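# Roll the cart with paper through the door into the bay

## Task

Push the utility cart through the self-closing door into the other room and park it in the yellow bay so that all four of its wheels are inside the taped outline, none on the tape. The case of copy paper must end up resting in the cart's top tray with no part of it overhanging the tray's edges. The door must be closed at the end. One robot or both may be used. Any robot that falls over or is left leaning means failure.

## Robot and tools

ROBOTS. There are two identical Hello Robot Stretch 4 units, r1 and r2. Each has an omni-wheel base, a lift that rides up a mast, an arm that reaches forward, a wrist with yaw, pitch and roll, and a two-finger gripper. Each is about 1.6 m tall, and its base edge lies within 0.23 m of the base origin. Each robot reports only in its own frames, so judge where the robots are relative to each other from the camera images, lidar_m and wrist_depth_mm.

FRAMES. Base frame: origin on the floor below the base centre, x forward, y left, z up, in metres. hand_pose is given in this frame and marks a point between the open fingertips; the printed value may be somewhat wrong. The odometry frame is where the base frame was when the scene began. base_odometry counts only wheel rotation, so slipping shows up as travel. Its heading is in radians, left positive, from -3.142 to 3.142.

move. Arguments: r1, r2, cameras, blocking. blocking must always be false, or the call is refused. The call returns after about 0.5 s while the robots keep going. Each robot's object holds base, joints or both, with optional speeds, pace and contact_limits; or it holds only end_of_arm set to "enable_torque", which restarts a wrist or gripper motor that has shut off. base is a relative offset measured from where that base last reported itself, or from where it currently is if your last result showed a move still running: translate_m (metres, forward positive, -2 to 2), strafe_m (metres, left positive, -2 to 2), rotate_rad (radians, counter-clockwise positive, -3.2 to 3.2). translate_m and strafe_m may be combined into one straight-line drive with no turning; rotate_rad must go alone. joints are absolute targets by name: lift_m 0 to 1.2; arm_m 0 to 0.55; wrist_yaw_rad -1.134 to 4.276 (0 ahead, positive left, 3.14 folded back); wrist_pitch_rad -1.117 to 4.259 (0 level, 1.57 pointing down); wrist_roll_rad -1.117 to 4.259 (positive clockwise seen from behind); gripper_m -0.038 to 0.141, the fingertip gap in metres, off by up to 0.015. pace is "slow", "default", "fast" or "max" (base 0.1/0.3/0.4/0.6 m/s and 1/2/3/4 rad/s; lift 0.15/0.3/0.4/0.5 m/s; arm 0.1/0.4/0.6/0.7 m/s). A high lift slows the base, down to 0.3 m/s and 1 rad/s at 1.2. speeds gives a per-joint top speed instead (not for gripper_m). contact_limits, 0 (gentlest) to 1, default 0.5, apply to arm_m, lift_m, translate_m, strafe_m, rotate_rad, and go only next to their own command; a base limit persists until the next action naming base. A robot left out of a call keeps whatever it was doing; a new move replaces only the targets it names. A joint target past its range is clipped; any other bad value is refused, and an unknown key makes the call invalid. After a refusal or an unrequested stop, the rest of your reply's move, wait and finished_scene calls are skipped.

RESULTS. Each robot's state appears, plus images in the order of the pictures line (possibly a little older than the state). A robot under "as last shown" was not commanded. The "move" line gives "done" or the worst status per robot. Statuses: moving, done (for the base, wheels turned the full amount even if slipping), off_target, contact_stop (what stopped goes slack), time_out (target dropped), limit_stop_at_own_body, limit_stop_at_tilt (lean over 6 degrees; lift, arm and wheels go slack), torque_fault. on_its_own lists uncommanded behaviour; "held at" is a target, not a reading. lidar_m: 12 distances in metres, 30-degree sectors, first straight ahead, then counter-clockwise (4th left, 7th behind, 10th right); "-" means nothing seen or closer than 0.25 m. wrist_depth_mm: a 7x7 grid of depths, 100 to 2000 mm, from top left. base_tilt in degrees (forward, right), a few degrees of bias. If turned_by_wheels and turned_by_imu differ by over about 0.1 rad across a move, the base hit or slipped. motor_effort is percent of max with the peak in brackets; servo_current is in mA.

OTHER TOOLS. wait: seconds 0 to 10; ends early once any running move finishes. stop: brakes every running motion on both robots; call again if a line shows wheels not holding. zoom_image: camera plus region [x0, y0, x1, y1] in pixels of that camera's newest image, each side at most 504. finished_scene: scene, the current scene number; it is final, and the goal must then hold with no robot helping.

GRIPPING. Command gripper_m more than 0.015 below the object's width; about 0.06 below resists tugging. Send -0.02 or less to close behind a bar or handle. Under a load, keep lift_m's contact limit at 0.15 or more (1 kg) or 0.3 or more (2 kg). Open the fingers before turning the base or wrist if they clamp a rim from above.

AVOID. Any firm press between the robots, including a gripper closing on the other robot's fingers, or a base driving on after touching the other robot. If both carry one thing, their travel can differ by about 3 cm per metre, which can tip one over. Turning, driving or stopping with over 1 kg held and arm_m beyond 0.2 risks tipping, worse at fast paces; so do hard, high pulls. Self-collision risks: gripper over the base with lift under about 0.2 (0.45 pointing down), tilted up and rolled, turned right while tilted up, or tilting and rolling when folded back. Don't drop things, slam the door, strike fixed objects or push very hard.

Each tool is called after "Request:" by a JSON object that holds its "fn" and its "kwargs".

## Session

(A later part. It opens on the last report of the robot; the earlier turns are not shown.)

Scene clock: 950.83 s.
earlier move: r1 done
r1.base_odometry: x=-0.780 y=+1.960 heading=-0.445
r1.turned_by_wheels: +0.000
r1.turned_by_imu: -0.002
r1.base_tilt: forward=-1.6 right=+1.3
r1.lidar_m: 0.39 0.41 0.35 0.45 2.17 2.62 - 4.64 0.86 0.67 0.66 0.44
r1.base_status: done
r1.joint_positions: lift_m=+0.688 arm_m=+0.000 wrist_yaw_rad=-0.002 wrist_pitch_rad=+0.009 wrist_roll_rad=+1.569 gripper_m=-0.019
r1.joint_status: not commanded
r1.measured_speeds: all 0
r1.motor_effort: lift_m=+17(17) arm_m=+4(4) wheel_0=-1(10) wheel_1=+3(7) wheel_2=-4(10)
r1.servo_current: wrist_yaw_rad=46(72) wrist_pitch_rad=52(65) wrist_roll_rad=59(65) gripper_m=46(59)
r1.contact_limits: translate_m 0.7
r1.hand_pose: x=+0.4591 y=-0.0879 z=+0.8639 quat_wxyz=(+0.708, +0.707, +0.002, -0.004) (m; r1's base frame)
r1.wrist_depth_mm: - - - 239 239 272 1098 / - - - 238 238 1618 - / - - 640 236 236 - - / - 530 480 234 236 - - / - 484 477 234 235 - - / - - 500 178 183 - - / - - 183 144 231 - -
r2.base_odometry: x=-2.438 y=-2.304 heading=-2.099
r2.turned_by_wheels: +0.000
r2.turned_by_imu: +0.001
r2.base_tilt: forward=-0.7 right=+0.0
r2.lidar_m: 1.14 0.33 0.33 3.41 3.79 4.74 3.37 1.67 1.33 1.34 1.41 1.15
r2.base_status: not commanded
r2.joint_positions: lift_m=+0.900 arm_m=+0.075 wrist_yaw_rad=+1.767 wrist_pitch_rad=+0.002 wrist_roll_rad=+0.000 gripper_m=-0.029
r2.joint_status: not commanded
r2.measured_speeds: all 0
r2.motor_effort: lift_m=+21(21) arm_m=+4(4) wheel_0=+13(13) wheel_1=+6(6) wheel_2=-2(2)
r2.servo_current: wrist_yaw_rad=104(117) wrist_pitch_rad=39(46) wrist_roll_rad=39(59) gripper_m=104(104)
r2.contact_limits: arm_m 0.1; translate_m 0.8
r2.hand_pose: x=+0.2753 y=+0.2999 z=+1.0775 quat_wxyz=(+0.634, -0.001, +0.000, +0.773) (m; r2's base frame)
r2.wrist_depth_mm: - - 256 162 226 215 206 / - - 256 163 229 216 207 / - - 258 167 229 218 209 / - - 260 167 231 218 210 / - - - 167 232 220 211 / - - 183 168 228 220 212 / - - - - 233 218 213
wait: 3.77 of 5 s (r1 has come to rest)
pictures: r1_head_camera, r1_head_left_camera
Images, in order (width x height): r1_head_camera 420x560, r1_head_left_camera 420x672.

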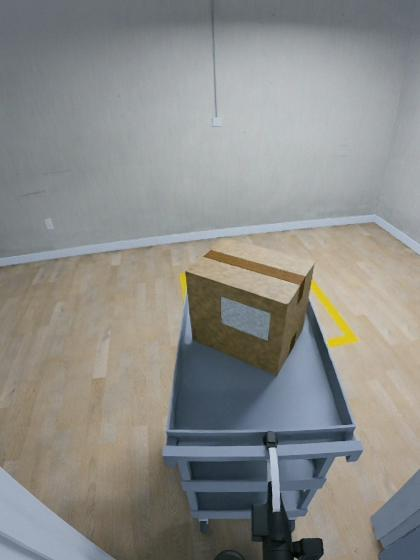

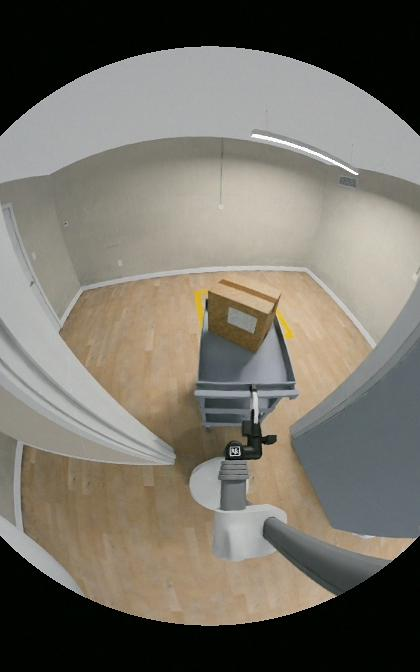

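Request:
{"fn": "move", "kwargs": {"blocking": false, "r1": {"base":{"translate_m":0.25},"pace":"slow","contact_limits":{"translate_m":0.7}}}}

Request:
{"fn": "wait", "kwargs": {"seconds": 5}}

Request:
{"fn": "move", "kwargs": {"blocking": false, "r1": {"base":{"rotate_rad":-0.2},"pace":"slow"}}}

Request:
{"fn": "wait", "kwargs": {"seconds": 3, "cameras": ["r1_head_camera","r1_head_left_camera"]}}

Scene clock: 965.10 s.
move: r1 moving
r1.base_odometry: x=-0.769 y=+1.954 heading=-0.445
r1.turned_by_wheels: +0.000
r1.turned_by_imu: -0.001
r1.base_tilt: forward=-1.6 right=+1.3
r1.lidar_m: 0.35 0.40 0.34 0.41 2.17 2.65 - 4.66 0.85 0.65 0.64 0.43
r1.base_status: translate_m moving
r1.joint_positions: lift_m=+0.688 arm_m=+0.000 wrist_yaw_rad=-0.002 wrist_pitch_rad=+0.009 wrist_roll_rad=+1.569 gripper_m=-0.019
r1.joint_status: not commanded
r1.measured_speeds: translate_m=+0.049 strafe_m=+0.000 rotate_rad=+0.000 lift_m=+0.000 arm_m=+0.000 wrist_yaw_rad=+0.000 wrist_pitch_rad=+0.000 wrist_roll_rad=+0.000
r1.motor_effort: lift_m=+17(17) arm_m=+4(4) wheel_0=+4(4) wheel_1=+4(5) wheel_2=-10(10)
r1.servo_current: wrist_yaw_rad=52(65) wrist_pitch_rad=52(59) wrist_roll_rad=65(65) gripper_m=46(59)
r1.contact_limits: translate_m 0.7
r1.hand_pose: x=+0.4591 y=-0.0879 z=+0.8639 quat_wxyz=(+0.708, +0.707, +0.002, -0.004) (m; r1's base frame)
r1.wrist_depth_mm: - - - 238 238 272 1098 / - - - 237 237 1537 - / - - 634 236 236 - - / - 530 473 233 236 - - / - 488 473 233 235 - - / - - 504 177 234 - - / - - 183 145 232 - -
r2: as last shown
r2.turned_by_imu: +0.000
r2.base_tilt: forward=-0.7 right=+0.1
r2.lidar_m: 1.14 0.36 0.35 3.40 3.76 4.73 3.37 1.67 1.36 1.33 1.42 1.13
r2.motor_effort: lift_m=+21(21) arm_m=+3(4) wheel_0=+13(13) wheel_1=+6(6) wheel_2=-2(2)
r2.servo_current: wrist_yaw_rad=98(104) wrist_pitch_rad=39(46) wrist_roll_rad=39(52) gripper_m=104(104)
r2.contact_limits: arm_m 0.1; translate_m 0.8
r2.wrist_depth_mm: - - 255 163 226 215 206 / - - 256 163 229 216 206 / - - 258 167 230 218 208 / - - 258 167 232 218 211 / - - - 166 233 220 211 / - - 184 167 228 221 212 / - - - - 234 218 213
pictures: none

Scene clock: 968.37 s.
earlier move: r1 done
r1.base_odometry: x=-0.555 y=+1.852 heading=-0.445
r1.turned_by_wheels: +0.000
r1.turned_by_imu: -0.001
r1.base_tilt: forward=-1.6 right=+1.2
r1.lidar_m: 0.40 0.44 2.47 0.33 0.36 2.70 - 4.57 0.72 0.59 0.65 0.42
r1.base_status: done
r1.joint_positions: lift_m=+0.688 arm_m=+0.000 wrist_yaw_rad=-0.002 wrist_pitch_rad=+0.009 wrist_roll_rad=+1.569 gripper_m=-0.019
r1.joint_status: not commanded
r1.measured_speeds: all 0
r1.motor_effort: lift_m=+17(17) arm_m=+4(4) wheel_0=+2(6) wheel_1=+1(7) wheel_2=-3(10)
r1.servo_current: wrist_yaw_rad=52(72) wrist_pitch_rad=52(65) wrist_roll_rad=39(65) gripper_m=52(59)
r1.contact_limits: translate_m 0.7
r1.hand_pose: x=+0.4591 y=-0.0879 z=+0.8639 quat_wxyz=(+0.708, +0.707, +0.002, -0.004) (m; r1's base frame)
r1.wrist_depth_mm: - - - 224 226 1708 1255 / - - - 226 226 1499 - / - - 549 228 229 - - / - 466 459 169 230 - - / - 512 492 230 232 - - / - - 530 180 232 - - / - - 179 144 235 - -
r2.base_odometry: x=-2.438 y=-2.304 heading=-2.099
r2.turned_by_wheels: +0.000
r2.turned_by_imu: +0.000
r2.base_tilt: forward=-0.7 right=+0.0
r2.lidar_m: 1.12 0.36 0.36 3.42 3.77 4.75 3.39 1.68 1.34 1.33 1.42 1.12
r2.base_status: not commanded
r2.joint_positions: lift_m=+0.900 arm_m=+0.075 wrist_yaw_rad=+1.767 wrist_pitch_rad=+0.002 wrist_roll_rad=+0.000 gripper_m=-0.029
r2.joint_status: not commanded
r2.measured_speeds: all 0
r2.motor_effort: lift_m=+21(21) arm_m=+4(4) wheel_0=+13(13) wheel_1=+6(6) wheel_2=-2(3)
r2.servo_current: wrist_yaw_rad=104(117) wrist_pitch_rad=39(52) wrist_roll_rad=46(65) gripper_m=98(104)
r2.contact_limits: arm_m 0.1; translate_m 0.8
r2.hand_pose: x=+0.2753 y=+0.2999 z=+1.0775 quat_wxyz=(+0.634, -0.001, +0.000, +0.773) (m; r2's base frame)
r2.wrist_depth_mm: - - 256 163 227 215 206 / - - 258 163 229 216 207 / - - 258 167 229 218 208 / - - 260 167 231 219 210 / - - - 166 233 220 212 / - - 183 168 228 221 212 / - - - - 233 218 213
wait: 3.27 of 5 s (r1 has come to rest)
pictures: none

Scene clock: 968.87 s.
move: r1 moving
r1.base_odometry: x=-0.554 y=+1.852 heading=-0.566
r1.turned_by_wheels: -0.122
r1.turned_by_imu: -0.122
r1.base_tilt: forward=-1.5 right=+1.2
r1.lidar_m: 0.38 0.40 2.63 0.32 0.33 2.49 4.09 5.66 0.81 0.61 0.61 0.44
r1.base_status: rotate_rad moving
r1.joint_positions: lift_m=+0.688 arm_m=+0.000 wrist_yaw_rad=+0.008 wrist_pitch_rad=+0.009 wrist_roll_rad=+1.569 gripper_m=-0.019
r1.joint_status: not commanded
r1.measured_speeds: translate_m=+0.000 strafe_m=-0.002 rotate_rad=-0.419 lift_m=+0.000 arm_m=+0.000 wrist_yaw_rad=+0.003 wrist_pitch_rad=+0.000 wrist_roll_rad=+0.000
r1.motor_effort: lift_m=+17(17) arm_m=+3(4) wheel_0=+9(13) wheel_1=+6(7) wheel_2=+8(9)
r1.servo_current: wrist_yaw_rad=65(65) wrist_pitch_rad=52(59) wrist_roll_rad=33(65) gripper_m=46(52)
r1.hand_pose: x=+0.4599 y=-0.0852 z=+0.8639 quat_wxyz=(+0.708, +0.707, +0.006, +0.000) (m; r1's base frame)
r1.wrist_depth_mm: - - - 234 234 1576 1205 / - - - - 234 1576 - / - - 627 173 235 - - / - 504 469 233 234 - - / - 488 477 233 234 - - / - - 512 186 236 - - / - - 161 169 233 - -
r2: as last shown
r2.lidar_m: 1.13 0.33 0.33 3.41 3.77 4.72 3.35 1.65 1.35 1.33 1.42 1.14
r2.motor_effort: lift_m=+21(21) arm_m=+4(4) wheel_0=+13(13) wheel_1=+6(6) wheel_2=-2(2)
r2.servo_current: wrist_yaw_rad=98(117) wrist_pitch_rad=39(39) wrist_roll_rad=52(52) gripper_m=104(104)
r2.contact_limits: arm_m 0.1; translate_m 0.8
r2.wrist_depth_mm: - - 256 163 228 215 207 / - - 257 163 229 216 208 / - - 260 167 229 218 208 / - - 260 167 232 218 211 / - - - 166 232 219 211 / - - 183 168 228 220 212 / - - - - 234 218 213
pictures: none

Scene clock: 969.53 s.
earlier move: r1 done
r1.base_odometry: x=-0.555 y=+1.852 heading=-0.644
r1.turned_by_wheels: -0.078
r1.turned_by_imu: -0.078
r1.base_tilt: forward=-1.6 right=+1.3
r1.lidar_m: 0.36 0.36 2.75 0.34 0.32 2.42 3.64 5.84 0.86 0.59 0.57 0.43
r1.base_status: done
r1.joint_positions: lift_m=+0.688 arm_m=+0.000 wrist_yaw_rad=+0.003 wrist_pitch_rad=+0.009 wrist_roll_rad=+1.569 gripper_m=-0.019
r1.joint_status: not commanded
r1.measured_speeds: all 0
r1.motor_effort: lift_m=+17(17) arm_m=+0(4) wheel_0=+2(13) wheel_1=+3(7) wheel_2=+2(9)
r1.servo_current: wrist_yaw_rad=59(65) wrist_pitch_rad=52(59) wrist_roll_rad=39(65) gripper_m=52(59)
r1.hand_pose: x=+0.4595 y=-0.0866 z=+0.8639 quat_wxyz=(+0.708, +0.707, +0.004, -0.002) (m; r1's base frame)
r1.wrist_depth_mm: - - - - 279 285 285 / - - - 262 264 1708 1138 / - - - 257 254 1808 - / - - 634 247 247 - - / - 473 466 181 240 - - / - 488 469 182 234 - - / - 517 177 144 222 - -
r2.base_odometry: x=-2.438 y=-2.304 heading=-2.099
r2.turned_by_wheels: +0.000
r2.turned_by_imu: +0.000
r2.base_tilt: forward=-0.7 right=+0.0
r2.lidar_m: 1.12 0.37 0.35 3.41 3.75 4.72 3.38 1.69 1.35 1.32 1.41 1.14
r2.base_status: not commanded
r2.joint_positions: lift_m=+0.900 arm_m=+0.075 wrist_yaw_rad=+1.767 wrist_pitch_rad=+0.002 wrist_roll_rad=+0.000 gripper_m=-0.029
r2.joint_status: not commanded
r2.measured_speeds: all 0
r2.motor_effort: lift_m=+21(21) arm_m=+4(4) wheel_0=+13(13) wheel_1=+6(6) wheel_2=-2(2)
r2.servo_current: wrist_yaw_rad=91(117) wrist_pitch_rad=39(46) wrist_roll_rad=33(59) gripper_m=104(104)
r2.contact_limits: arm_m 0.1; translate_m 0.8
r2.hand_pose: x=+0.2753 y=+0.2999 z=+1.0775 quat_wxyz=(+0.634, -0.001, +0.000, +0.773) (m; r2's base frame)
r2.wrist_depth_mm: - - 256 163 227 215 206 / - - 257 163 229 216 206 / - - 258 167 230 217 208 / - - 259 168 232 218 210 / - - - 166 232 220 211 / - - 183 168 228 220 212 / - - - - 233 219 213
wait: 0.67 of 3 s (r1 has come to rest)
pictures: r1_head_camera, r1_head_left_camera
Images, in order (width x height): r1_head_camera 420x560, r1_head_left_camera 420x672.

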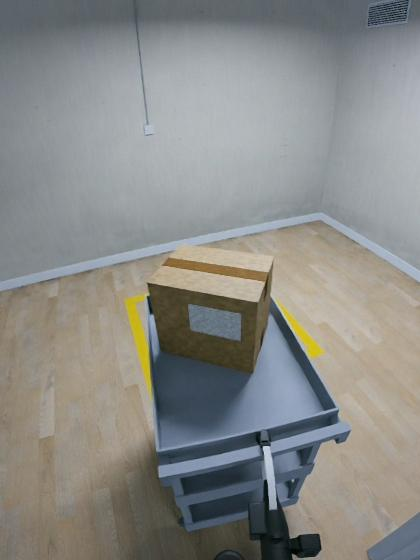

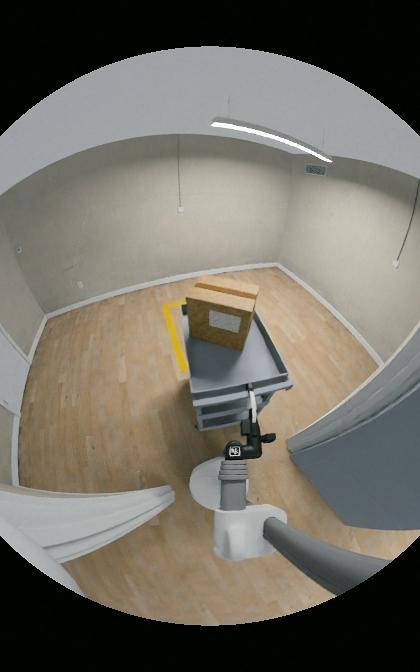

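Request:
{"fn": "move", "kwargs": {"blocking": false, "r1": {"base":{"translate_m":0.2,"strafe_m":0.05},"pace":"slow","contact_limits":{"translate_m":0.7}}}}

Request:
{"fn": "wait", "kwargs": {"seconds": 5, "cameras": ["r1_head_camera","r1_head_left_camera"]}}

Scene clock: 980.00 s.
move: r1 moving
r1.base_odometry: x=-0.543 y=+1.847 heading=-0.644
r1.turned_by_wheels: +0.000
r1.turned_by_imu: +0.000
r1.base_tilt: forward=-1.6 right=+1.3
r1.lidar_m: 0.35 0.34 2.76 0.31 0.33 2.43 3.69 5.87 0.88 0.61 0.60 0.44
r1.base_status: translate_m moving; strafe_m moving
r1.joint_positions: lift_m=+0.688 arm_m=+0.000 wrist_yaw_rad=+0.001 wrist_pitch_rad=+0.009 wrist_roll_rad=+1.569 gripper_m=-0.019
r1.joint_status: not commanded
r1.measured_speeds: translate_m=+0.048 strafe_m=+0.011 rotate_rad=-0.006 lift_m=+0.000 arm_m=+0.000 wrist_yaw_rad=-0.035 wrist_pitch_rad=+0.000 wrist_roll_rad=+0.000
r1.motor_effort: lift_m=+17(17) arm_m=-2(4) wheel_0=+7(8) wheel_1=+4(8) wheel_2=-7(8)
r1.servo_current: wrist_yaw_rad=52(59) wrist_pitch_rad=52(65) wrist_roll_rad=33(52) gripper_m=39(52)
r1.contact_limits: translate_m 0.7
r1.hand_pose: x=+0.4594 y=-0.0871 z=+0.8639 quat_wxyz=(+0.708, +0.707, +0.003, -0.003) (m; r1's base frame)
r1.wrist_depth_mm: - - - - 287 1397 1098 / - - - - 276 1499 427 / - - - - 262 1708 - / - - - 250 250 866 - / - 549 480 236 240 - - / - 466 459 183 233 - - / - 488 179 145 220 - -
r2: as last shown
r2.lidar_m: 1.14 0.34 0.35 3.40 3.74 4.70 3.37 1.69 1.34 1.32 1.42 1.12
r2.motor_effort: lift_m=+21(21) arm_m=+4(4) wheel_0=+13(13) wheel_1=+5(6) wheel_2=-2(2)
r2.servo_current: wrist_yaw_rad=104(104) wrist_pitch_rad=46(46) wrist_roll_rad=52(59) gripper_m=98(104)
r2.contact_limits: arm_m 0.1; translate_m 0.8
r2.wrist_depth_mm: - - 255 163 227 215 206 / - - 256 163 228 216 207 / - - 258 168 230 218 209 / - - 259 168 231 219 210 / - - - 166 232 220 211 / - - 184 167 228 221 212 / - - - - 234 218 213
pictures: none

Scene clock: 982.80 s.
earlier move: r1 done
r1.base_odometry: x=-0.365 y=+1.772 heading=-0.644
r1.turned_by_wheels: +0.000
r1.turned_by_imu: -0.001
r1.base_tilt: forward=-1.6 right=+1.2
r1.lidar_m: 0.36 0.38 2.82 2.25 0.39 0.40 3.75 6.07 0.77 0.60 0.91 0.46
r1.base_status: done
r1.joint_positions: lift_m=+0.688 arm_m=+0.000 wrist_yaw_rad=-0.002 wrist_pitch_rad=+0.009 wrist_roll_rad=+1.569 gripper_m=-0.019
r1.joint_status: not commanded
r1.measured_speeds: all 0
r1.motor_effort: lift_m=+17(17) arm_m=+4(4) wheel_0=+1(8) wheel_1=+3(8) wheel_2=-4(11)
r1.servo_current: wrist_yaw_rad=52(72) wrist_pitch_rad=52(65) wrist_roll_rad=46(65) gripper_m=46(59)
r1.contact_limits: translate_m 0.7
r1.hand_pose: x=+0.4591 y=-0.0880 z=+0.8639 quat_wxyz=(+0.708, +0.707, +0.002, -0.004) (m; r1's base frame)
r1.wrist_depth_mm: - - - - 271 281 285 / - - - 259 260 1708 1229 / - - - 254 253 1863 - / - - 597 243 246 - - / - 466 462 180 239 - - / - 492 469 182 232 - - / - - 179 143 224 - -
r2.base_odometry: x=-2.438 y=-2.304 heading=-2.099
r2.turned_by_wheels: +0.000
r2.turned_by_imu: +0.000
r2.base_tilt: forward=-0.7 right=+0.0
r2.lidar_m: 1.12 0.35 0.36 3.41 3.74 4.73 3.37 1.66 1.35 1.32 1.42 1.14
r2.base_status: not commanded
r2.joint_positions: lift_m=+0.900 arm_m=+0.075 wrist_yaw_rad=+1.767 wrist_pitch_rad=+0.002 wrist_roll_rad=+0.000 gripper_m=-0.029
r2.joint_status: not commanded
r2.measured_speeds: all 0
r2.motor_effort: lift_m=+21(21) arm_m=+4(4) wheel_0=+12(13) wheel_1=+6(6) wheel_2=-2(3)
r2.servo_current: wrist_yaw_rad=104(117) wrist_pitch_rad=39(46) wrist_roll_rad=33(59) gripper_m=98(104)
r2.contact_limits: arm_m 0.1; translate_m 0.8
r2.hand_pose: x=+0.2753 y=+0.2999 z=+1.0775 quat_wxyz=(+0.634, -0.001, +0.000, +0.773) (m; r2's base frame)
r2.wrist_depth_mm: - - 255 163 227 215 206 / - - 258 163 228 216 207 / - - 259 168 230 218 208 / - - 259 168 232 218 210 / - - - 167 233 219 211 / - - 183 168 229 221 213 / - - - - 234 218 213
wait: 2.80 of 5 s (r1 has come to rest)
pictures: r1_head_camera, r1_head_left_camera
Images, in order (width x height): r1_head_camera 420x560, r1_head_left_camera 420x672.

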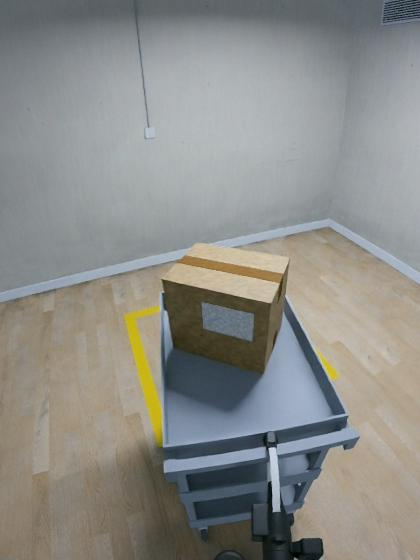

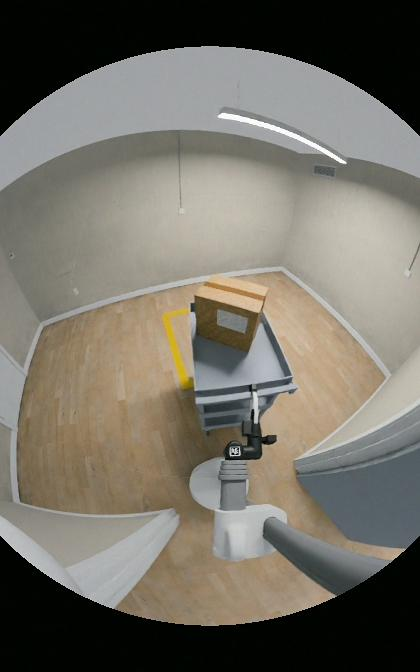

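Request:
{"fn": "move", "kwargs": {"blocking": false, "r1": {"base":{"translate_m":0.28,"strafe_m":0.05},"pace":"slow","contact_limits":{"translate_m":0.7}}}}

Request:
{"fn": "wait", "kwargs": {"seconds": 5, "cameras": ["r1_head_camera","r1_head_left_camera"]}}

Scene clock: 989.40 s.
move: r1 moving
r1.base_odometry: x=-0.353 y=+1.766 heading=-0.644
r1.turned_by_wheels: +0.000
r1.turned_by_imu: +0.000
r1.base_tilt: forward=-1.6 right=+1.3
r1.lidar_m: 0.36 0.37 2.86 2.26 0.38 0.37 3.70 6.09 0.78 0.60 0.98 0.44
r1.base_status: translate_m moving; strafe_m moving
r1.joint_positions: lift_m=+0.688 arm_m=+0.000 wrist_yaw_rad=-0.002 wrist_pitch_rad=+0.009 wrist_roll_rad=+1.569 gripper_m=-0.019
r1.joint_status: not commanded
r1.measured_speeds: translate_m=+0.048 strafe_m=+0.008 rotate_rad=-0.001 lift_m=+0.000 arm_m=+0.000 wrist_yaw_rad=+0.000 wrist_pitch_rad=+0.000 wrist_roll_rad=+0.000
r1.motor_effort: lift_m=+17(17) arm_m=+4(4) wheel_0=+3(5) wheel_1=+4(6) wheel_2=-8(10)
r1.servo_current: wrist_yaw_rad=72(72) wrist_pitch_rad=52(59) wrist_roll_rad=46(65) gripper_m=46(59)
r1.contact_limits: translate_m 0.7
r1.hand_pose: x=+0.4591 y=-0.0880 z=+0.8639 quat_wxyz=(+0.708, +0.707, +0.002, -0.004) (m; r1's base frame)
r1.wrist_depth_mm: - - - - 270 278 281 / - - - 260 260 1756 1160 / - - - 252 251 1808 - / - - 597 243 245 - - / - 466 462 179 236 - - / - 488 473 182 232 - - / - - 182 144 224 - -
r2: as last shown
r2.base_tilt: forward=-0.7 right=+0.1
r2.lidar_m: 1.12 0.33 0.36 3.40 3.79 4.73 3.39 1.69 1.35 1.33 1.44 1.14
r2.motor_effort: lift_m=+21(21) arm_m=+4(4) wheel_0=+12(13) wheel_1=+5(6) wheel_2=-2(2)
r2.servo_current: wrist_yaw_rad=98(117) wrist_pitch_rad=39(46) wrist_roll_rad=52(52) gripper_m=91(111)
r2.contact_limits: arm_m 0.1; translate_m 0.8
r2.wrist_depth_mm: - - 256 163 226 215 206 / - - 257 163 229 216 207 / - - 260 167 230 217 208 / - - 259 167 231 218 211 / - - - 166 233 220 211 / - - 183 167 228 220 213 / - - - - 234 218 212
pictures: none

Scene clock: 993.00 s.
earlier move: r1 done
r1.base_odometry: x=-0.111 y=+1.644 heading=-0.644
r1.turned_by_wheels: +0.000
r1.turned_by_imu: +0.000
r1.base_tilt: forward=-1.6 right=+1.3
r1.lidar_m: 0.39 0.39 2.61 2.33 1.02 0.58 - 6.32 0.69 0.67 2.40 0.45
r1.base_status: done
r1.joint_positions: lift_m=+0.688 arm_m=+0.000 wrist_yaw_rad=-0.002 wrist_pitch_rad=+0.009 wrist_roll_rad=+1.569 gripper_m=-0.019
r1.joint_status: not commanded
r1.measured_speeds: all 0
r1.motor_effort: lift_m=+17(17) arm_m=+4(4) wheel_0=+2(7) wheel_1=+4(7) wheel_2=-2(10)
r1.servo_current: wrist_yaw_rad=33(72) wrist_pitch_rad=59(65) wrist_roll_rad=52(72) gripper_m=52(59)
r1.contact_limits: translate_m 0.7
r1.hand_pose: x=+0.4591 y=-0.0880 z=+0.8639 quat_wxyz=(+0.708, +0.707, +0.002, -0.004) (m; r1's base frame)
r1.wrist_depth_mm: - - - 248 249 260 276 / - - - 245 245 1756 1255 / - - - 240 242 1708 - / - - 517 236 238 - - / - 473 469 176 236 - - / - 517 492 184 233 - - / - - 182 145 229 - -
r2.base_odometry: x=-2.438 y=-2.304 heading=-2.099
r2.turned_by_wheels: +0.000
r2.turned_by_imu: +0.001
r2.base_tilt: forward=-0.7 right=+0.1
r2.lidar_m: 1.13 0.33 0.36 3.42 3.80 4.74 3.34 1.67 1.33 1.32 1.41 1.14
r2.base_status: not commanded
r2.joint_positions: lift_m=+0.900 arm_m=+0.075 wrist_yaw_rad=+1.767 wrist_pitch_rad=+0.002 wrist_roll_rad=+0.000 gripper_m=-0.029
r2.joint_status: not commanded
r2.measured_speeds: all 0
r2.motor_effort: lift_m=+21(21) arm_m=+4(4) wheel_0=+13(13) wheel_1=+5(6) wheel_2=-2(3)
r2.servo_current: wrist_yaw_rad=98(117) wrist_pitch_rad=39(52) wrist_roll_rad=52(59) gripper_m=98(111)
r2.contact_limits: arm_m 0.1; translate_m 0.8
r2.hand_pose: x=+0.2753 y=+0.2999 z=+1.0775 quat_wxyz=(+0.634, -0.001, +0.000, +0.773) (m; r2's base frame)
r2.wrist_depth_mm: - - 255 163 226 215 206 / - - 256 163 228 216 207 / - - 259 167 230 218 209 / - - 260 168 233 217 209 / - - - 166 233 218 211 / - - 183 168 229 220 212 / - - - - 232 219 213
wait: 3.60 of 5 s (r1 has come to rest)
pictures: r1_head_camera, r1_head_left_camera
Images, in order (width x height): r1_head_camera 420x560, r1_head_left_camera 420x672.

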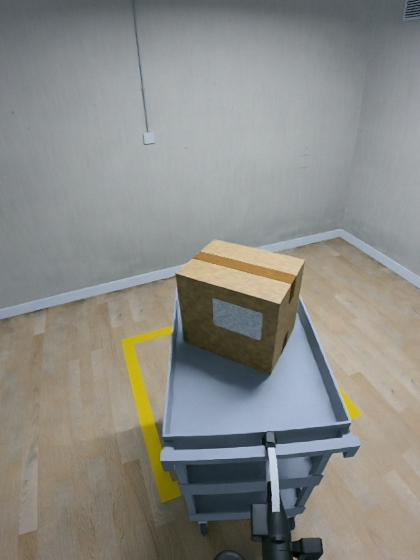

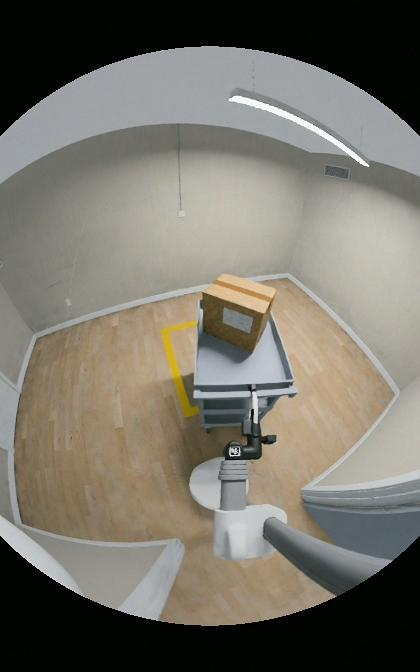

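Request:
{"fn": "move", "kwargs": {"blocking": false, "r1": {"base":{"translate_m":0.3},"pace":"slow","contact_limits":{"translate_m":0.7}}}}

Request:
{"fn": "wait", "kwargs": {"seconds": 5, "cameras": ["r1_head_camera","r1_head_left_camera"]}}

Scene clock: 1006.97 s.
move: r1 moving
r1.base_odometry: x=-0.101 y=+1.637 heading=-0.644
r1.turned_by_wheels: +0.000
r1.turned_by_imu: +0.000
r1.base_tilt: forward=-1.6 right=+1.3
r1.lidar_m: 0.39 0.41 2.60 2.33 1.02 0.58 - 6.36 0.70 0.67 2.41 0.44
r1.base_status: translate_m moving
r1.joint_positions: lift_m=+0.688 arm_m=+0.000 wrist_yaw_rad=-0.002 wrist_pitch_rad=+0.009 wrist_roll_rad=+1.569 gripper_m=-0.019
r1.joint_status: not commanded
r1.measured_speeds: translate_m=+0.049 strafe_m=+0.000 rotate_rad=+0.002 lift_m=+0.000 arm_m=+0.000 wrist_yaw_rad=+0.000 wrist_pitch_rad=+0.000 wrist_roll_rad=+0.000
r1.motor_effort: lift_m=+17(17) arm_m=+4(4) wheel_0=+5(6) wheel_1=+2(6) wheel_2=-8(9)
r1.servo_current: wrist_yaw_rad=52(65) wrist_pitch_rad=59(59) wrist_roll_rad=52(59) gripper_m=46(52)
r1.contact_limits: translate_m 0.7
r1.hand_pose: x=+0.4591 y=-0.0880 z=+0.8639 quat_wxyz=(+0.708, +0.707, +0.002, -0.004) (m; r1's base frame)
r1.wrist_depth_mm: - - - 247 248 262 277 / - - - 244 243 1708 1281 / - - - 238 241 1661 - / - - 517 237 238 - - / - 477 466 176 236 - - / - 521 488 183 233 - - / - - 182 145 229 - -
r2: as last shown
r2.turned_by_imu: +0.000
r2.base_tilt: forward=-0.7 right=+0.0
r2.lidar_m: 1.11 0.36 0.37 3.41 3.80 4.75 3.34 1.68 1.35 1.34 1.40 1.14
r2.motor_effort: lift_m=+21(21) arm_m=+4(4) wheel_0=+13(13) wheel_1=+6(6) wheel_2=-2(2)
r2.servo_current: wrist_yaw_rad=85(111) wrist_pitch_rad=33(39) wrist_roll_rad=39(59) gripper_m=104(104)
r2.contact_limits: arm_m 0.1; translate_m 0.8
r2.wrist_depth_mm: - - 255 163 226 215 207 / - - 256 163 229 216 207 / - - 258 167 230 219 208 / - - 259 168 231 218 211 / - - - 166 232 220 211 / - - 183 167 228 220 212 / - - - - 234 218 213
pictures: none

Scene clock: 1010.73 s.
earlier move: r1 done
r1.base_odometry: x=+0.129 y=+1.464 heading=-0.643
r1.turned_by_wheels: +0.000
r1.turned_by_imu: +0.000
r1.base_tilt: forward=-1.6 right=+1.3
r1.lidar_m: 0.38 0.39 2.34 2.43 1.73 0.82 0.92 1.26 0.79 1.08 2.29 0.42
r1.base_status: done
r1.joint_positions: lift_m=+0.688 arm_m=+0.000 wrist_yaw_rad=-0.002 wrist_pitch_rad=+0.009 wrist_roll_rad=+1.569 gripper_m=-0.019
r1.joint_status: not commanded
r1.measured_speeds: all 0
r1.motor_effort: lift_m=+17(17) arm_m=+4(4) wheel_0=+5(8) wheel_1=+2(7) wheel_2=-2(9)
r1.servo_current: wrist_yaw_rad=59(78) wrist_pitch_rad=52(65) wrist_roll_rad=39(65) gripper_m=46(59)
r1.contact_limits: translate_m 0.7
r1.hand_pose: x=+0.4591 y=-0.0880 z=+0.8639 quat_wxyz=(+0.708, +0.707, +0.002, -0.004) (m; r1's base frame)
r1.wrist_depth_mm: - - - 242 243 264 1078 / - - - 238 240 1708 1205 / - - - 237 238 - - / - 549 496 236 236 - - / - 477 473 234 235 - - / - 512 492 184 232 - - / - 138 182 145 230 - -
r2.base_odometry: x=-2.438 y=-2.304 heading=-2.099
r2.turned_by_wheels: +0.000
r2.turned_by_imu: +0.001
r2.base_tilt: forward=-0.7 right=+0.1
r2.lidar_m: 1.13 0.37 0.36 3.41 3.76 4.71 3.37 1.66 1.35 1.33 1.41 1.15
r2.base_status: not commanded
r2.joint_positions: lift_m=+0.900 arm_m=+0.075 wrist_yaw_rad=+1.767 wrist_pitch_rad=+0.002 wrist_roll_rad=+0.000 gripper_m=-0.029
r2.joint_status: not commanded
r2.measured_speeds: all 0
r2.motor_effort: lift_m=+21(21) arm_m=+4(4) wheel_0=+13(13) wheel_1=+6(6) wheel_2=-2(3)
r2.servo_current: wrist_yaw_rad=91(117) wrist_pitch_rad=46(46) wrist_roll_rad=46(59) gripper_m=91(111)
r2.contact_limits: arm_m 0.1; translate_m 0.8
r2.hand_pose: x=+0.2753 y=+0.2999 z=+1.0775 quat_wxyz=(+0.634, -0.001, +0.000, +0.773) (m; r2's base frame)
r2.wrist_depth_mm: - - 256 163 227 214 206 / - - 257 163 229 216 208 / - - 259 167 229 217 209 / - - 259 168 232 218 209 / - - - 167 232 220 211 / - - 183 168 229 220 213 / - - - - 233 219 213
wait: 3.77 of 5 s (r1 has come to rest)
pictures: r1_head_camera, r1_head_left_camera
Images, in order (width x height): r1_head_camera 420x560, r1_head_left_camera 420x672.

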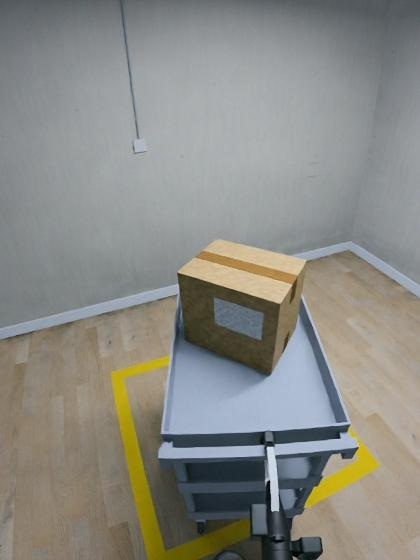

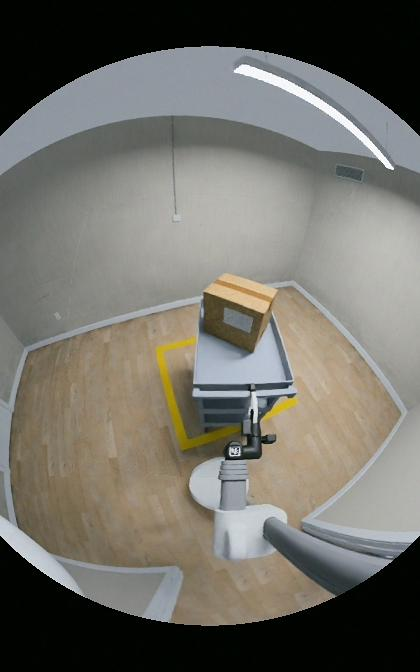

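Request:
{"fn": "move", "kwargs": {"blocking": false, "r1": {"base":{"translate_m":0.22},"pace":"slow","contact_limits":{"translate_m":0.7}}}}

Request:
{"fn": "wait", "kwargs": {"seconds": 5, "cameras": ["r1_head_camera","r1_head_left_camera","r1_head_right_camera"]}}

Scene clock: 1016.60 s.
move: r1 moving
r1.base_odometry: x=+0.139 y=+1.457 heading=-0.643
r1.turned_by_wheels: +0.000
r1.turned_by_imu: +0.000
r1.base_tilt: forward=-1.6 right=+1.3
r1.lidar_m: 0.38 0.38 2.29 2.44 1.76 0.85 0.90 1.23 0.80 1.09 2.28 0.42
r1.base_status: translate_m moving
r1.joint_positions: lift_m=+0.688 arm_m=+0.000 wrist_yaw_rad=-0.002 wrist_pitch_rad=+0.009 wrist_roll_rad=+1.569 gripper_m=-0.019
r1.joint_status: not commanded
r1.measured_speeds: translate_m=+0.049 strafe_m=-0.001 rotate_rad=-0.001 lift_m=+0.000 arm_m=+0.000 wrist_yaw_rad=+0.000 wrist_pitch_rad=+0.000 wrist_roll_rad=+0.000
r1.motor_effort: lift_m=+17(17) arm_m=+4(4) wheel_0=+9(9) wheel_1=+4(6) wheel_2=-7(8)
r1.servo_current: wrist_yaw_rad=52(59) wrist_pitch_rad=52(59) wrist_roll_rad=65(65) gripper_m=52(52)
r1.contact_limits: translate_m 0.7
r1.hand_pose: x=+0.4591 y=-0.0880 z=+0.8639 quat_wxyz=(+0.708, +0.707, +0.002, -0.004) (m; r1's base frame)
r1.wrist_depth_mm: - - - 243 245 260 274 / - - - 240 242 1661 1229 / - - - 238 240 - - / - - 504 236 238 - - / - 480 473 175 235 - - / - 508 488 184 233 - - / - 137 179 145 230 - -
r2: as last shown
r2.turned_by_imu: +0.000
r2.base_tilt: forward=-0.7 right=+0.0
r2.lidar_m: 1.12 0.32 0.36 3.42 3.76 4.72 3.38 1.65 1.35 1.32 1.42 1.14
r2.motor_effort: lift_m=+21(21) arm_m=+4(4) wheel_0=+13(13) wheel_1=+5(6) wheel_2=-2(2)
r2.servo_current: wrist_yaw_rad=85(111) wrist_pitch_rad=46(46) wrist_roll_rad=46(52) gripper_m=104(104)
r2.contact_limits: arm_m 0.1; translate_m 0.8
r2.wrist_depth_mm: - - 255 163 227 214 206 / - - 257 164 229 216 208 / - - 258 167 229 218 208 / - - 260 168 231 218 211 / - - - 167 232 220 211 / - - 183 167 228 220 213 / - - - - 233 218 213
pictures: none

Scene clock: 1019.57 s.
earlier move: r1 done
r1.base_odometry: x=+0.305 y=+1.332 heading=-0.643
r1.turned_by_wheels: +0.000
r1.turned_by_imu: -0.001
r1.base_tilt: forward=-1.6 right=+1.3
r1.lidar_m: 0.39 0.41 2.09 2.52 2.27 1.07 1.10 0.98 0.93 1.44 2.20 0.43
r1.base_status: done
r1.joint_positions: lift_m=+0.688 arm_m=+0.000 wrist_yaw_rad=-0.002 wrist_pitch_rad=+0.009 wrist_roll_rad=+1.569 gripper_m=-0.019
r1.joint_status: not commanded
r1.measured_speeds: all 0
r1.motor_effort: lift_m=+17(17) arm_m=+4(4) wheel_0=+3(9) wheel_1=+3(7) wheel_2=-3(8)
r1.servo_current: wrist_yaw_rad=46(72) wrist_pitch_rad=59(65) wrist_roll_rad=46(65) gripper_m=52(52)
r1.contact_limits: translate_m 0.7
r1.hand_pose: x=+0.4591 y=-0.0880 z=+0.8639 quat_wxyz=(+0.708, +0.707, +0.002, -0.004) (m; r1's base frame)
r1.wrist_depth_mm: - - - 242 243 262 276 / - - - 242 243 1756 1229 / - - - 237 238 - - / - 496 496 236 236 - - / - 469 469 175 235 - - / - 512 496 183 233 - - / - 137 182 145 230 - -
r2.base_odometry: x=-2.438 y=-2.304 heading=-2.099
r2.turned_by_wheels: +0.000
r2.turned_by_imu: +0.000
r2.base_tilt: forward=-0.7 right=+0.0
r2.lidar_m: 1.12 0.34 0.36 3.42 3.77 4.72 3.37 1.65 1.35 1.33 1.43 1.14
r2.base_status: not commanded
r2.joint_positions: lift_m=+0.900 arm_m=+0.075 wrist_yaw_rad=+1.767 wrist_pitch_rad=+0.002 wrist_roll_rad=+0.000 gripper_m=-0.029
r2.joint_status: not commanded
r2.measured_speeds: all 0
r2.motor_effort: lift_m=+21(21) arm_m=+4(4) wheel_0=+13(13) wheel_1=+6(6) wheel_2=-2(3)
r2.servo_current: wrist_yaw_rad=98(111) wrist_pitch_rad=39(46) wrist_roll_rad=39(65) gripper_m=98(111)
r2.contact_limits: arm_m 0.1; translate_m 0.8
r2.hand_pose: x=+0.2753 y=+0.2999 z=+1.0775 quat_wxyz=(+0.634, -0.001, +0.000, +0.773) (m; r2's base frame)
r2.wrist_depth_mm: - - 256 163 226 215 207 / - - 257 163 229 216 207 / - - 259 167 230 217 208 / - - 259 167 230 219 210 / - - - 167 233 220 212 / - - 183 167 228 220 213 / - - - - 233 218 213
wait: 2.97 of 5 s (r1 has come to rest)
pictures: r1_head_camera, r1_head_left_camera, r1_head_right_camera
Images, in order (width x height): r1_head_camera 420x560, r1_head_left_camera 420x672, r1_head_right_camera 420x672.

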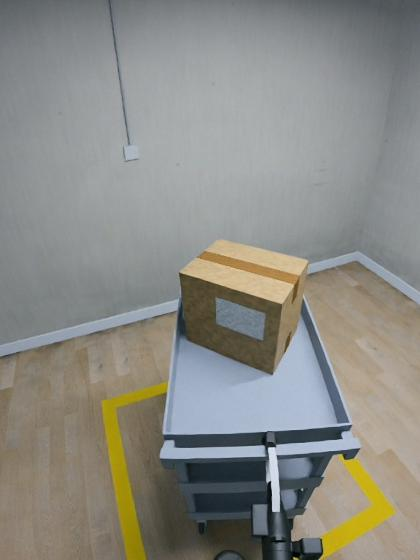

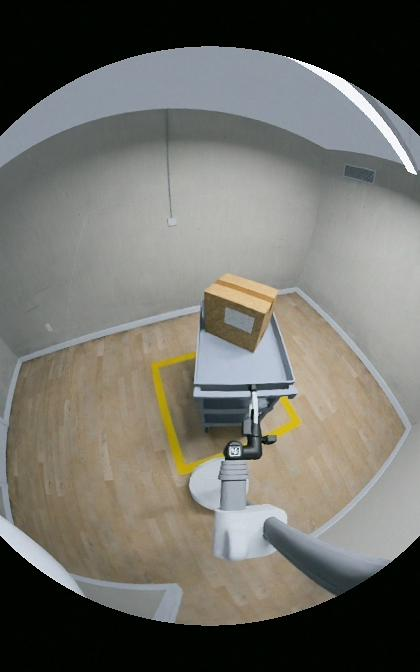

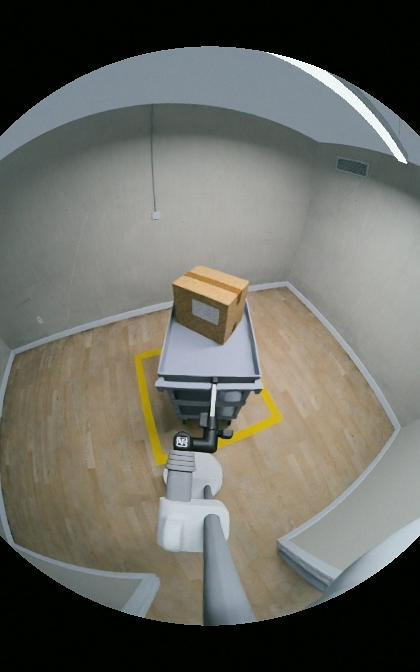

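Request:
{"fn": "move", "kwargs": {"blocking": false, "r1": {"base":{"translate_m":0.08},"pace":"slow","contact_limits":{"translate_m":0.7}}}}

Request:
{"fn": "wait", "kwargs": {"seconds": 3}}

Request:
{"fn": "move", "kwargs": {"blocking": false, "r1": {"joints":{"gripper_m":0.13}}}}

Request:
{"fn": "wait", "kwargs": {"seconds": 3}}

Request:
{"fn": "move", "kwargs": {"blocking": false, "r1": {"base":{"translate_m":-0.3},"pace":"default"}}}

Request:
{"fn": "wait", "kwargs": {"seconds": 4, "cameras": ["r1_head_camera","r1_head_left_camera","r1_head_right_camera"]}}

Scene clock: 1029.03 s.
move: r1 moving
r1.base_odometry: x=+0.315 y=+1.325 heading=-0.643
r1.turned_by_wheels: +0.000
r1.turned_by_imu: +0.000
r1.base_tilt: forward=-1.6 right=+1.3
r1.lidar_m: 0.39 0.41 2.09 2.51 2.29 1.09 1.08 0.95 0.95 1.48 2.20 0.43
r1.base_status: translate_m moving
r1.joint_positions: lift_m=+0.688 arm_m=+0.000 wrist_yaw_rad=-0.002 wrist_pitch_rad=+0.009 wrist_roll_rad=+1.569 gripper_m=-0.019
r1.joint_status: not commanded
r1.measured_speeds: translate_m=+0.048 strafe_m=+0.000 rotate_rad=-0.001 lift_m=+0.000 arm_m=+0.000 wrist_yaw_rad=+0.000 wrist_pitch_rad=+0.000 wrist_roll_rad=+0.000
r1.motor_effort: lift_m=+17(17) arm_m=+4(4) wheel_0=+4(6) wheel_1=+4(6) wheel_2=-7(10)
r1.servo_current: wrist_yaw_rad=46(72) wrist_pitch_rad=52(65) wrist_roll_rad=59(72) gripper_m=52(52)
r1.contact_limits: translate_m 0.7
r1.hand_pose: x=+0.4591 y=-0.0880 z=+0.8639 quat_wxyz=(+0.708, +0.707, +0.002, -0.004) (m; r1's base frame)
r1.wrist_depth_mm: - - - 243 244 262 276 / - - - 240 241 1756 1205 / - - - 237 239 - - / - 500 504 236 236 - - / - 466 469 175 236 - - / - 504 500 184 232 - - / - 138 183 145 229 - -
r2: as last shown
r2.base_tilt: forward=-0.7 right=+0.1
r2.lidar_m: 1.13 0.35 0.35 3.42 3.78 4.74 3.35 1.64 1.33 1.33 1.41 1.14
r2.motor_effort: lift_m=+21(21) arm_m=+4(4) wheel_0=+13(13) wheel_1=+5(6) wheel_2=-2(2)
r2.servo_current: wrist_yaw_rad=98(117) wrist_pitch_rad=39(46) wrist_roll_rad=46(59) gripper_m=98(104)
r2.contact_limits: arm_m 0.1; translate_m 0.8
r2.wrist_depth_mm: - - 255 163 227 214 206 / - - 257 163 229 216 208 / - - 259 167 229 217 209 / - - 259 167 231 218 211 / - - - 166 232 220 212 / - - 183 167 229 221 212 / - - - - 234 218 213
pictures: none

Scene clock: 1030.60 s.
earlier move: r1 done
r1.base_odometry: x=+0.369 y=+1.285 heading=-0.643
r1.turned_by_wheels: +0.000
r1.turned_by_imu: +0.000
r1.base_tilt: forward=-1.6 right=+1.3
r1.lidar_m: 0.38 0.40 2.03 2.55 2.45 1.15 1.14 0.98 0.98 1.58 2.18 0.44
r1.base_status: done
r1.joint_positions: lift_m=+0.688 arm_m=+0.000 wrist_yaw_rad=-0.002 wrist_pitch_rad=+0.009 wrist_roll_rad=+1.569 gripper_m=-0.019
r1.joint_status: not commanded
r1.measured_speeds: all 0
r1.motor_effort: lift_m=+17(17) arm_m=+4(4) wheel_0=+2(7) wheel_1=+3(6) wheel_2=-3(10)
r1.servo_current: wrist_yaw_rad=46(72) wrist_pitch_rad=65(65) wrist_roll_rad=39(72) gripper_m=52(59)
r1.contact_limits: translate_m 0.7
r1.hand_pose: x=+0.4591 y=-0.0880 z=+0.8639 quat_wxyz=(+0.708, +0.707, +0.002, -0.004) (m; r1's base frame)
r1.wrist_depth_mm: - - - 241 244 262 276 / - - - 239 242 1708 1205 / - - - 237 238 - - / - 496 496 236 237 - - / - 469 473 234 235 - - / - 512 496 184 234 - - / - 137 182 145 230 - -
r2.base_odometry: x=-2.438 y=-2.304 heading=-2.099
r2.turned_by_wheels: +0.000
r2.turned_by_imu: +0.000
r2.base_tilt: forward=-0.7 right=+0.0
r2.lidar_m: 1.13 0.33 0.35 3.41 3.83 4.74 3.38 1.66 1.35 1.34 1.40 1.16
r2.base_status: not commanded
r2.joint_positions: lift_m=+0.900 arm_m=+0.075 wrist_yaw_rad=+1.767 wrist_pitch_rad=+0.002 wrist_roll_rad=+0.000 gripper_m=-0.029
r2.joint_status: not commanded
r2.measured_speeds: all 0
r2.motor_effort: lift_m=+21(21) arm_m=+4(4) wheel_0=+13(13) wheel_1=+5(6) wheel_2=-2(3)
r2.servo_current: wrist_yaw_rad=104(117) wrist_pitch_rad=39(46) wrist_roll_rad=46(59) gripper_m=91(104)
r2.contact_limits: arm_m 0.1; translate_m 0.8
r2.hand_pose: x=+0.2753 y=+0.2999 z=+1.0775 quat_wxyz=(+0.634, -0.001, +0.000, +0.773) (m; r2's base frame)
r2.wrist_depth_mm: - - 255 163 228 215 206 / - - 257 163 229 216 207 / - - 259 167 229 217 209 / - - 259 167 231 219 210 / - - - 167 232 220 211 / - - 183 168 228 221 212 / - - - - 233 219 213
wait: 1.57 of 3 s (r1 has come to rest)
pictures: none

Scene clock: 1031.10 s.
move: r1 moving
r1.base_odometry: x=+0.369 y=+1.285 heading=-0.643
r1.turned_by_wheels: +0.000
r1.turned_by_imu: +0.000
r1.base_tilt: forward=-1.6 right=+1.3
r1.lidar_m: 0.39 0.41 2.03 2.55 2.47 1.15 1.13 0.97 0.98 1.54 2.16 0.42
r1.base_status: not commanded
r1.joint_positions: lift_m=+0.688 arm_m=+0.000 wrist_yaw_rad=-0.002 wrist_pitch_rad=+0.009 wrist_roll_rad=+1.569 gripper_m=+0.005
r1.joint_status: gripper_m moving
r1.measured_speeds: all 0
r1.motor_effort: lift_m=+17(17) arm_m=+4(4) wheel_0=+2(3) wheel_1=+4(4) wheel_2=-3(3)
r1.servo_current: wrist_yaw_rad=39(65) wrist_pitch_rad=59(65) wrist_roll_rad=65(65) gripper_m=98(98)
r1.contact_limits: translate_m 0.7
r1.hand_pose: x=+0.4591 y=-0.0880 z=+0.8639 quat_wxyz=(+0.708, +0.707, +0.002, -0.004) (m; r1's base frame)
r1.wrist_depth_mm: - - - 246 247 263 277 / - - - 243 245 1708 1205 / - - - 241 241 - - / - 500 504 240 241 - - / - 477 477 178 239 - - / - 512 496 187 236 - - / - - 167 162 234 - -
r2: as last shown
r2.base_tilt: forward=-0.6 right=+0.0
r2.lidar_m: 1.12 0.33 0.37 3.41 3.77 4.75 3.38 1.70 1.35 1.33 1.40 1.16
r2.motor_effort: lift_m=+21(21) arm_m=+4(4) wheel_0=+12(13) wheel_1=+6(6) wheel_2=-2(2)
r2.servo_current: wrist_yaw_rad=104(104) wrist_pitch_rad=46(46) wrist_roll_rad=46(52) gripper_m=98(104)
r2.contact_limits: arm_m 0.1; translate_m 0.8
r2.wrist_depth_mm: - - 256 163 226 214 206 / - - 256 163 228 216 206 / - - 259 167 230 218 209 / - - 260 167 230 218 210 / - - - 166 233 220 212 / - - 183 168 229 221 212 / - - - - 234 218 213
pictures: none

Scene clock: 1032.90 s.
earlier move: r1 done
r1.base_odometry: x=+0.369 y=+1.285 heading=-0.643
r1.turned_by_wheels: +0.000
r1.turned_by_imu: +0.000
r1.base_tilt: forward=-1.6 right=+1.3
r1.lidar_m: 0.39 0.38 1.98 2.55 2.45 1.19 1.16 0.98 1.02 1.55 2.17 0.45
r1.base_status: not commanded
r1.joint_positions: lift_m=+0.688 arm_m=+0.000 wrist_yaw_rad=-0.002 wrist_pitch_rad=+0.009 wrist_roll_rad=+1.569 gripper_m=+0.130
r1.joint_status: all done
r1.measured_speeds: all 0
r1.motor_effort: lift_m=+17(17) arm_m=+4(4) wheel_0=+2(3) wheel_1=+3(4) wheel_2=-3(3)
r1.servo_current: wrist_yaw_rad=33(65) wrist_pitch_rad=52(65) wrist_roll_rad=33(65) gripper_m=46(104)
r1.contact_limits: translate_m 0.7
r1.hand_pose: x=+0.4591 y=-0.0880 z=+0.8639 quat_wxyz=(+0.708, +0.707, +0.002, -0.004) (m; r1's base frame)
r1.wrist_depth_mm: - - - 247 249 264 277 / - - - 245 247 1708 1205 / - - - 241 244 - - / - 500 500 240 242 - - / - 477 477 179 239 - - / - 517 500 189 238 - - / - - 166 153 181 - -
r2.base_odometry: x=-2.438 y=-2.304 heading=-2.099
r2.turned_by_wheels: +0.000
r2.turned_by_imu: +0.000
r2.base_tilt: forward=-0.7 right=+0.1
r2.lidar_m: 1.12 0.33 0.35 3.40 3.79 4.74 3.38 1.66 1.36 1.31 1.41 1.15
r2.base_status: not commanded
r2.joint_positions: lift_m=+0.900 arm_m=+0.075 wrist_yaw_rad=+1.767 wrist_pitch_rad=+0.002 wrist_roll_rad=+0.000 gripper_m=-0.029
r2.joint_status: not commanded
r2.measured_speeds: all 0
r2.motor_effort: lift_m=+21(21) arm_m=+4(4) wheel_0=+13(13) wheel_1=+6(6) wheel_2=-2(3)
r2.servo_current: wrist_yaw_rad=104(104) wrist_pitch_rad=39(46) wrist_roll_rad=39(65) gripper_m=98(111)
r2.contact_limits: arm_m 0.1; translate_m 0.8
r2.hand_pose: x=+0.2753 y=+0.2999 z=+1.0775 quat_wxyz=(+0.634, -0.001, +0.000, +0.773) (m; r2's base frame)
r2.wrist_depth_mm: - - 256 162 227 215 206 / - - 258 163 229 216 206 / - - 259 167 230 218 209 / - - 260 168 231 219 210 / - - - 166 233 220 211 / - - 183 167 228 221 213 / - - - - 233 218 213
wait: 1.80 of 3 s (r1 has come to rest)
pictures: none

Scene clock: 1033.40 s.
move: r1 moving
r1.base_odometry: x=+0.344 y=+1.303 heading=-0.643
r1.turned_by_wheels: +0.000
r1.turned_by_imu: +0.000
r1.base_tilt: forward=-1.6 right=+1.3
r1.lidar_m: 0.42 0.44 2.08 2.53 2.39 1.13 1.14 0.95 0.98 1.50 2.19 0.46
r1.base_status: translate_m moving
r1.joint_positions: lift_m=+0.688 arm_m=+0.000 wrist_yaw_rad=-0.002 wrist_pitch_rad=+0.002 wrist_roll_rad=+1.569 gripper_m=+0.130
r1.joint_status: not commanded
r1.measured_speeds: translate_m=-0.121 strafe_m=+0.000 rotate_rad=+0.000 lift_m=+0.000 arm_m=+0.000 wrist_yaw_rad=+0.000 wrist_pitch_rad=+0.000 wrist_roll_rad=+0.000
r1.motor_effort: lift_m=+17(17) arm_m=+4(4) wheel_0=-6(7) wheel_1=-6(7) wheel_2=+9(9)
r1.servo_current: wrist_yaw_rad=39(52) wrist_pitch_rad=46(59) wrist_roll_rad=52(59) gripper_m=39(46)
r1.hand_pose: x=+0.4591 y=-0.0880 z=+0.8657 quat_wxyz=(+0.708, +0.707, +0.000, -0.002) (m; r1's base frame)
r1.wrist_depth_mm: - - - 263 265 1618 1229 / - - - 265 265 1808 - / - - 654 264 264 - - / - 484 492 262 263 - - / - 504 517 263 262 - - / - 195 554 202 262 189 - / - - 621 147 263 - -
r2: as last shown
r2.lidar_m: 1.12 0.35 0.34 3.41 3.78 4.73 3.38 1.67 1.34 1.31 1.41 1.13
r2.motor_effort: lift_m=+21(21) arm_m=+4(4) wheel_0=+13(13) wheel_1=+6(6) wheel_2=-2(2)
r2.servo_current: wrist_yaw_rad=104(111) wrist_pitch_rad=46(46) wrist_roll_rad=46(59) gripper_m=98(104)
r2.contact_limits: arm_m 0.1; translate_m 0.8
r2.wrist_depth_mm: - - 257 163 227 215 206 / - - 257 163 229 216 208 / - - 258 168 229 217 209 / - - 260 168 232 218 211 / - - - 166 233 219 211 / - - 183 168 228 221 213 / - - - - 233 219 213
pictures: none

Scene clock: 1035.37 s.
earlier move: r1 done
r1.base_odometry: x=+0.129 y=+1.465 heading=-0.643
r1.turned_by_wheels: +0.000
r1.turned_by_imu: +0.000
r1.base_tilt: forward=-1.6 right=+1.3
r1.lidar_m: 0.67 2.14 2.34 2.44 1.74 0.85 0.92 1.25 0.80 1.08 2.30 0.70
r1.base_status: done
r1.joint_positions: lift_m=+0.688 arm_m=+0.000 wrist_yaw_rad=-0.002 wrist_pitch_rad=+0.002 wrist_roll_rad=+1.569 gripper_m=+0.130
r1.joint_status: not commanded
r1.measured_speeds: all 0
r1.motor_effort: lift_m=+18(18) arm_m=+3(4) wheel_0=-2(9) wheel_1=-2(8) wheel_2=-1(10)
r1.servo_current: wrist_yaw_rad=33(72) wrist_pitch_rad=52(59) wrist_roll_rad=39(65) gripper_m=39(46)
r1.hand_pose: x=+0.4591 y=-0.0880 z=+0.8657 quat_wxyz=(+0.708, +0.707, +0.000, -0.002) (m; r1's base frame)
r1.wrist_depth_mm: - - - - - 1756 1205 / - - - - - 1537 1118 / - - - 539 - - 549 / - - 778 535 - - 544 / - - 820 798 - - 539 / - 195 831 866 193 195 535 / - - - 141 - - 525
r2.base_odometry: x=-2.438 y=-2.304 heading=-2.099
r2.turned_by_wheels: +0.000
r2.turned_by_imu: +0.000
r2.base_tilt: forward=-0.7 right=+0.1
r2.lidar_m: 1.13 0.36 0.36 3.42 3.78 4.73 3.34 1.65 1.36 1.33 1.42 1.14
r2.base_status: not commanded
r2.joint_positions: lift_m=+0.900 arm_m=+0.075 wrist_yaw_rad=+1.767 wrist_pitch_rad=+0.002 wrist_roll_rad=+0.000 gripper_m=-0.029
r2.joint_status: not commanded
r2.measured_speeds: all 0
r2.motor_effort: lift_m=+21(21) arm_m=+3(4) wheel_0=+12(13) wheel_1=+6(6) wheel_2=-2(2)
r2.servo_current: wrist_yaw_rad=104(111) wrist_pitch_rad=39(46) wrist_roll_rad=46(59) gripper_m=98(104)
r2.contact_limits: arm_m 0.1; translate_m 0.8
r2.hand_pose: x=+0.2753 y=+0.2999 z=+1.0775 quat_wxyz=(+0.634, -0.001, +0.000, +0.773) (m; r2's base frame)
r2.wrist_depth_mm: - - 256 163 226 214 206 / - - 256 163 229 216 208 / - - 258 167 230 218 208 / - - 259 168 231 218 210 / - - - 167 233 220 211 / - - 183 167 228 221 212 / - - - - 234 218 213
wait: 1.97 of 4 s (r1 has come to rest)
pictures: r1_head_camera, r1_head_left_camera, r1_head_right_camera
Images, in order (width x height): r1_head_camera 420x560, r1_head_left_camera 420x672, r1_head_right_camera 420x672.

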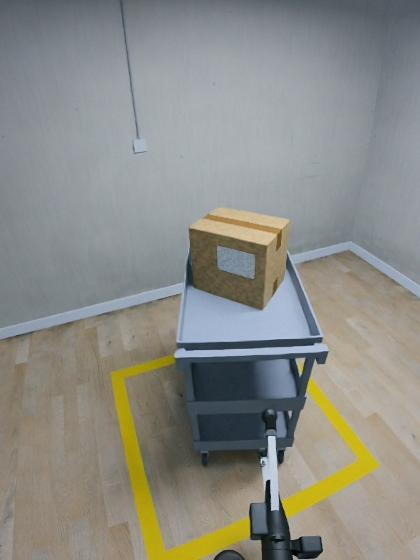

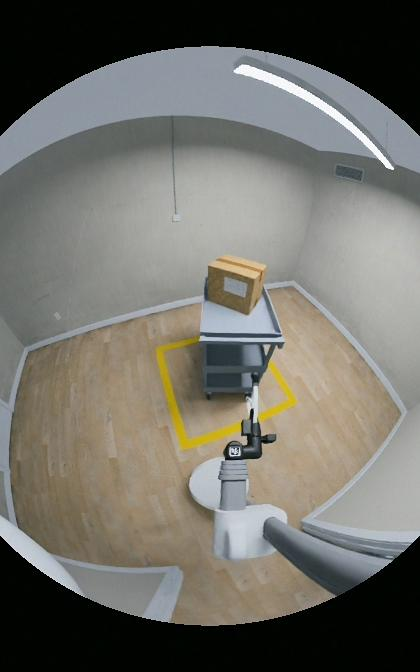

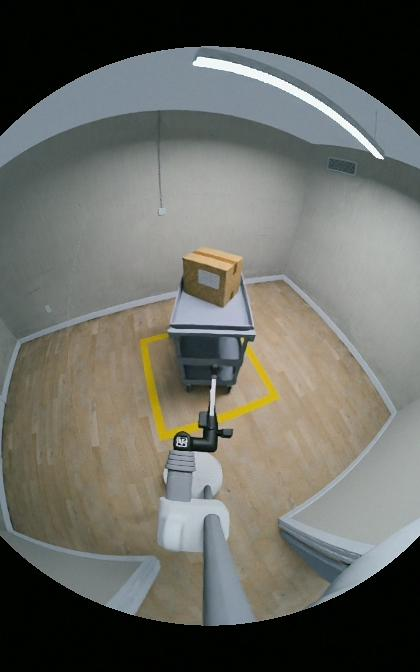

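Request:
{"fn": "zoom_image", "kwargs": {"camera": "r1_head_left_camera", "region": [150, 320, 310, 460]}}

Request:
{"fn": "zoom_image", "kwargs": {"camera": "r1_head_camera", "region": [90, 200, 400, 560]}}

Scaled by 3.150 from the camera's 420x672 image, which has a finer 600x960 frame.

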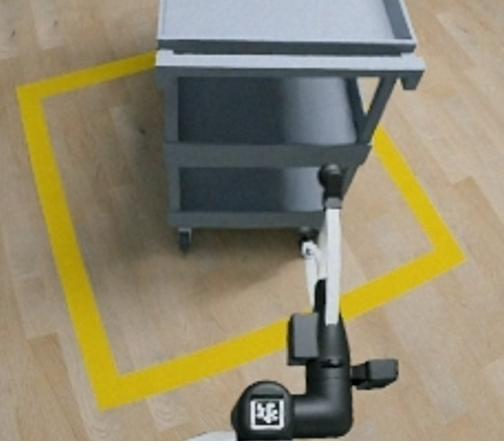

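Scaled by 1.400 from the camera's 420x560 image, which has a finer 600x800 frame.

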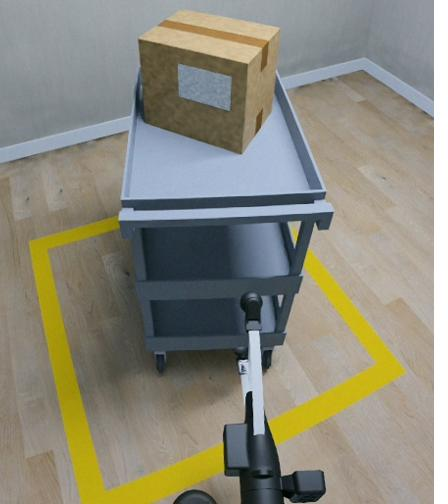

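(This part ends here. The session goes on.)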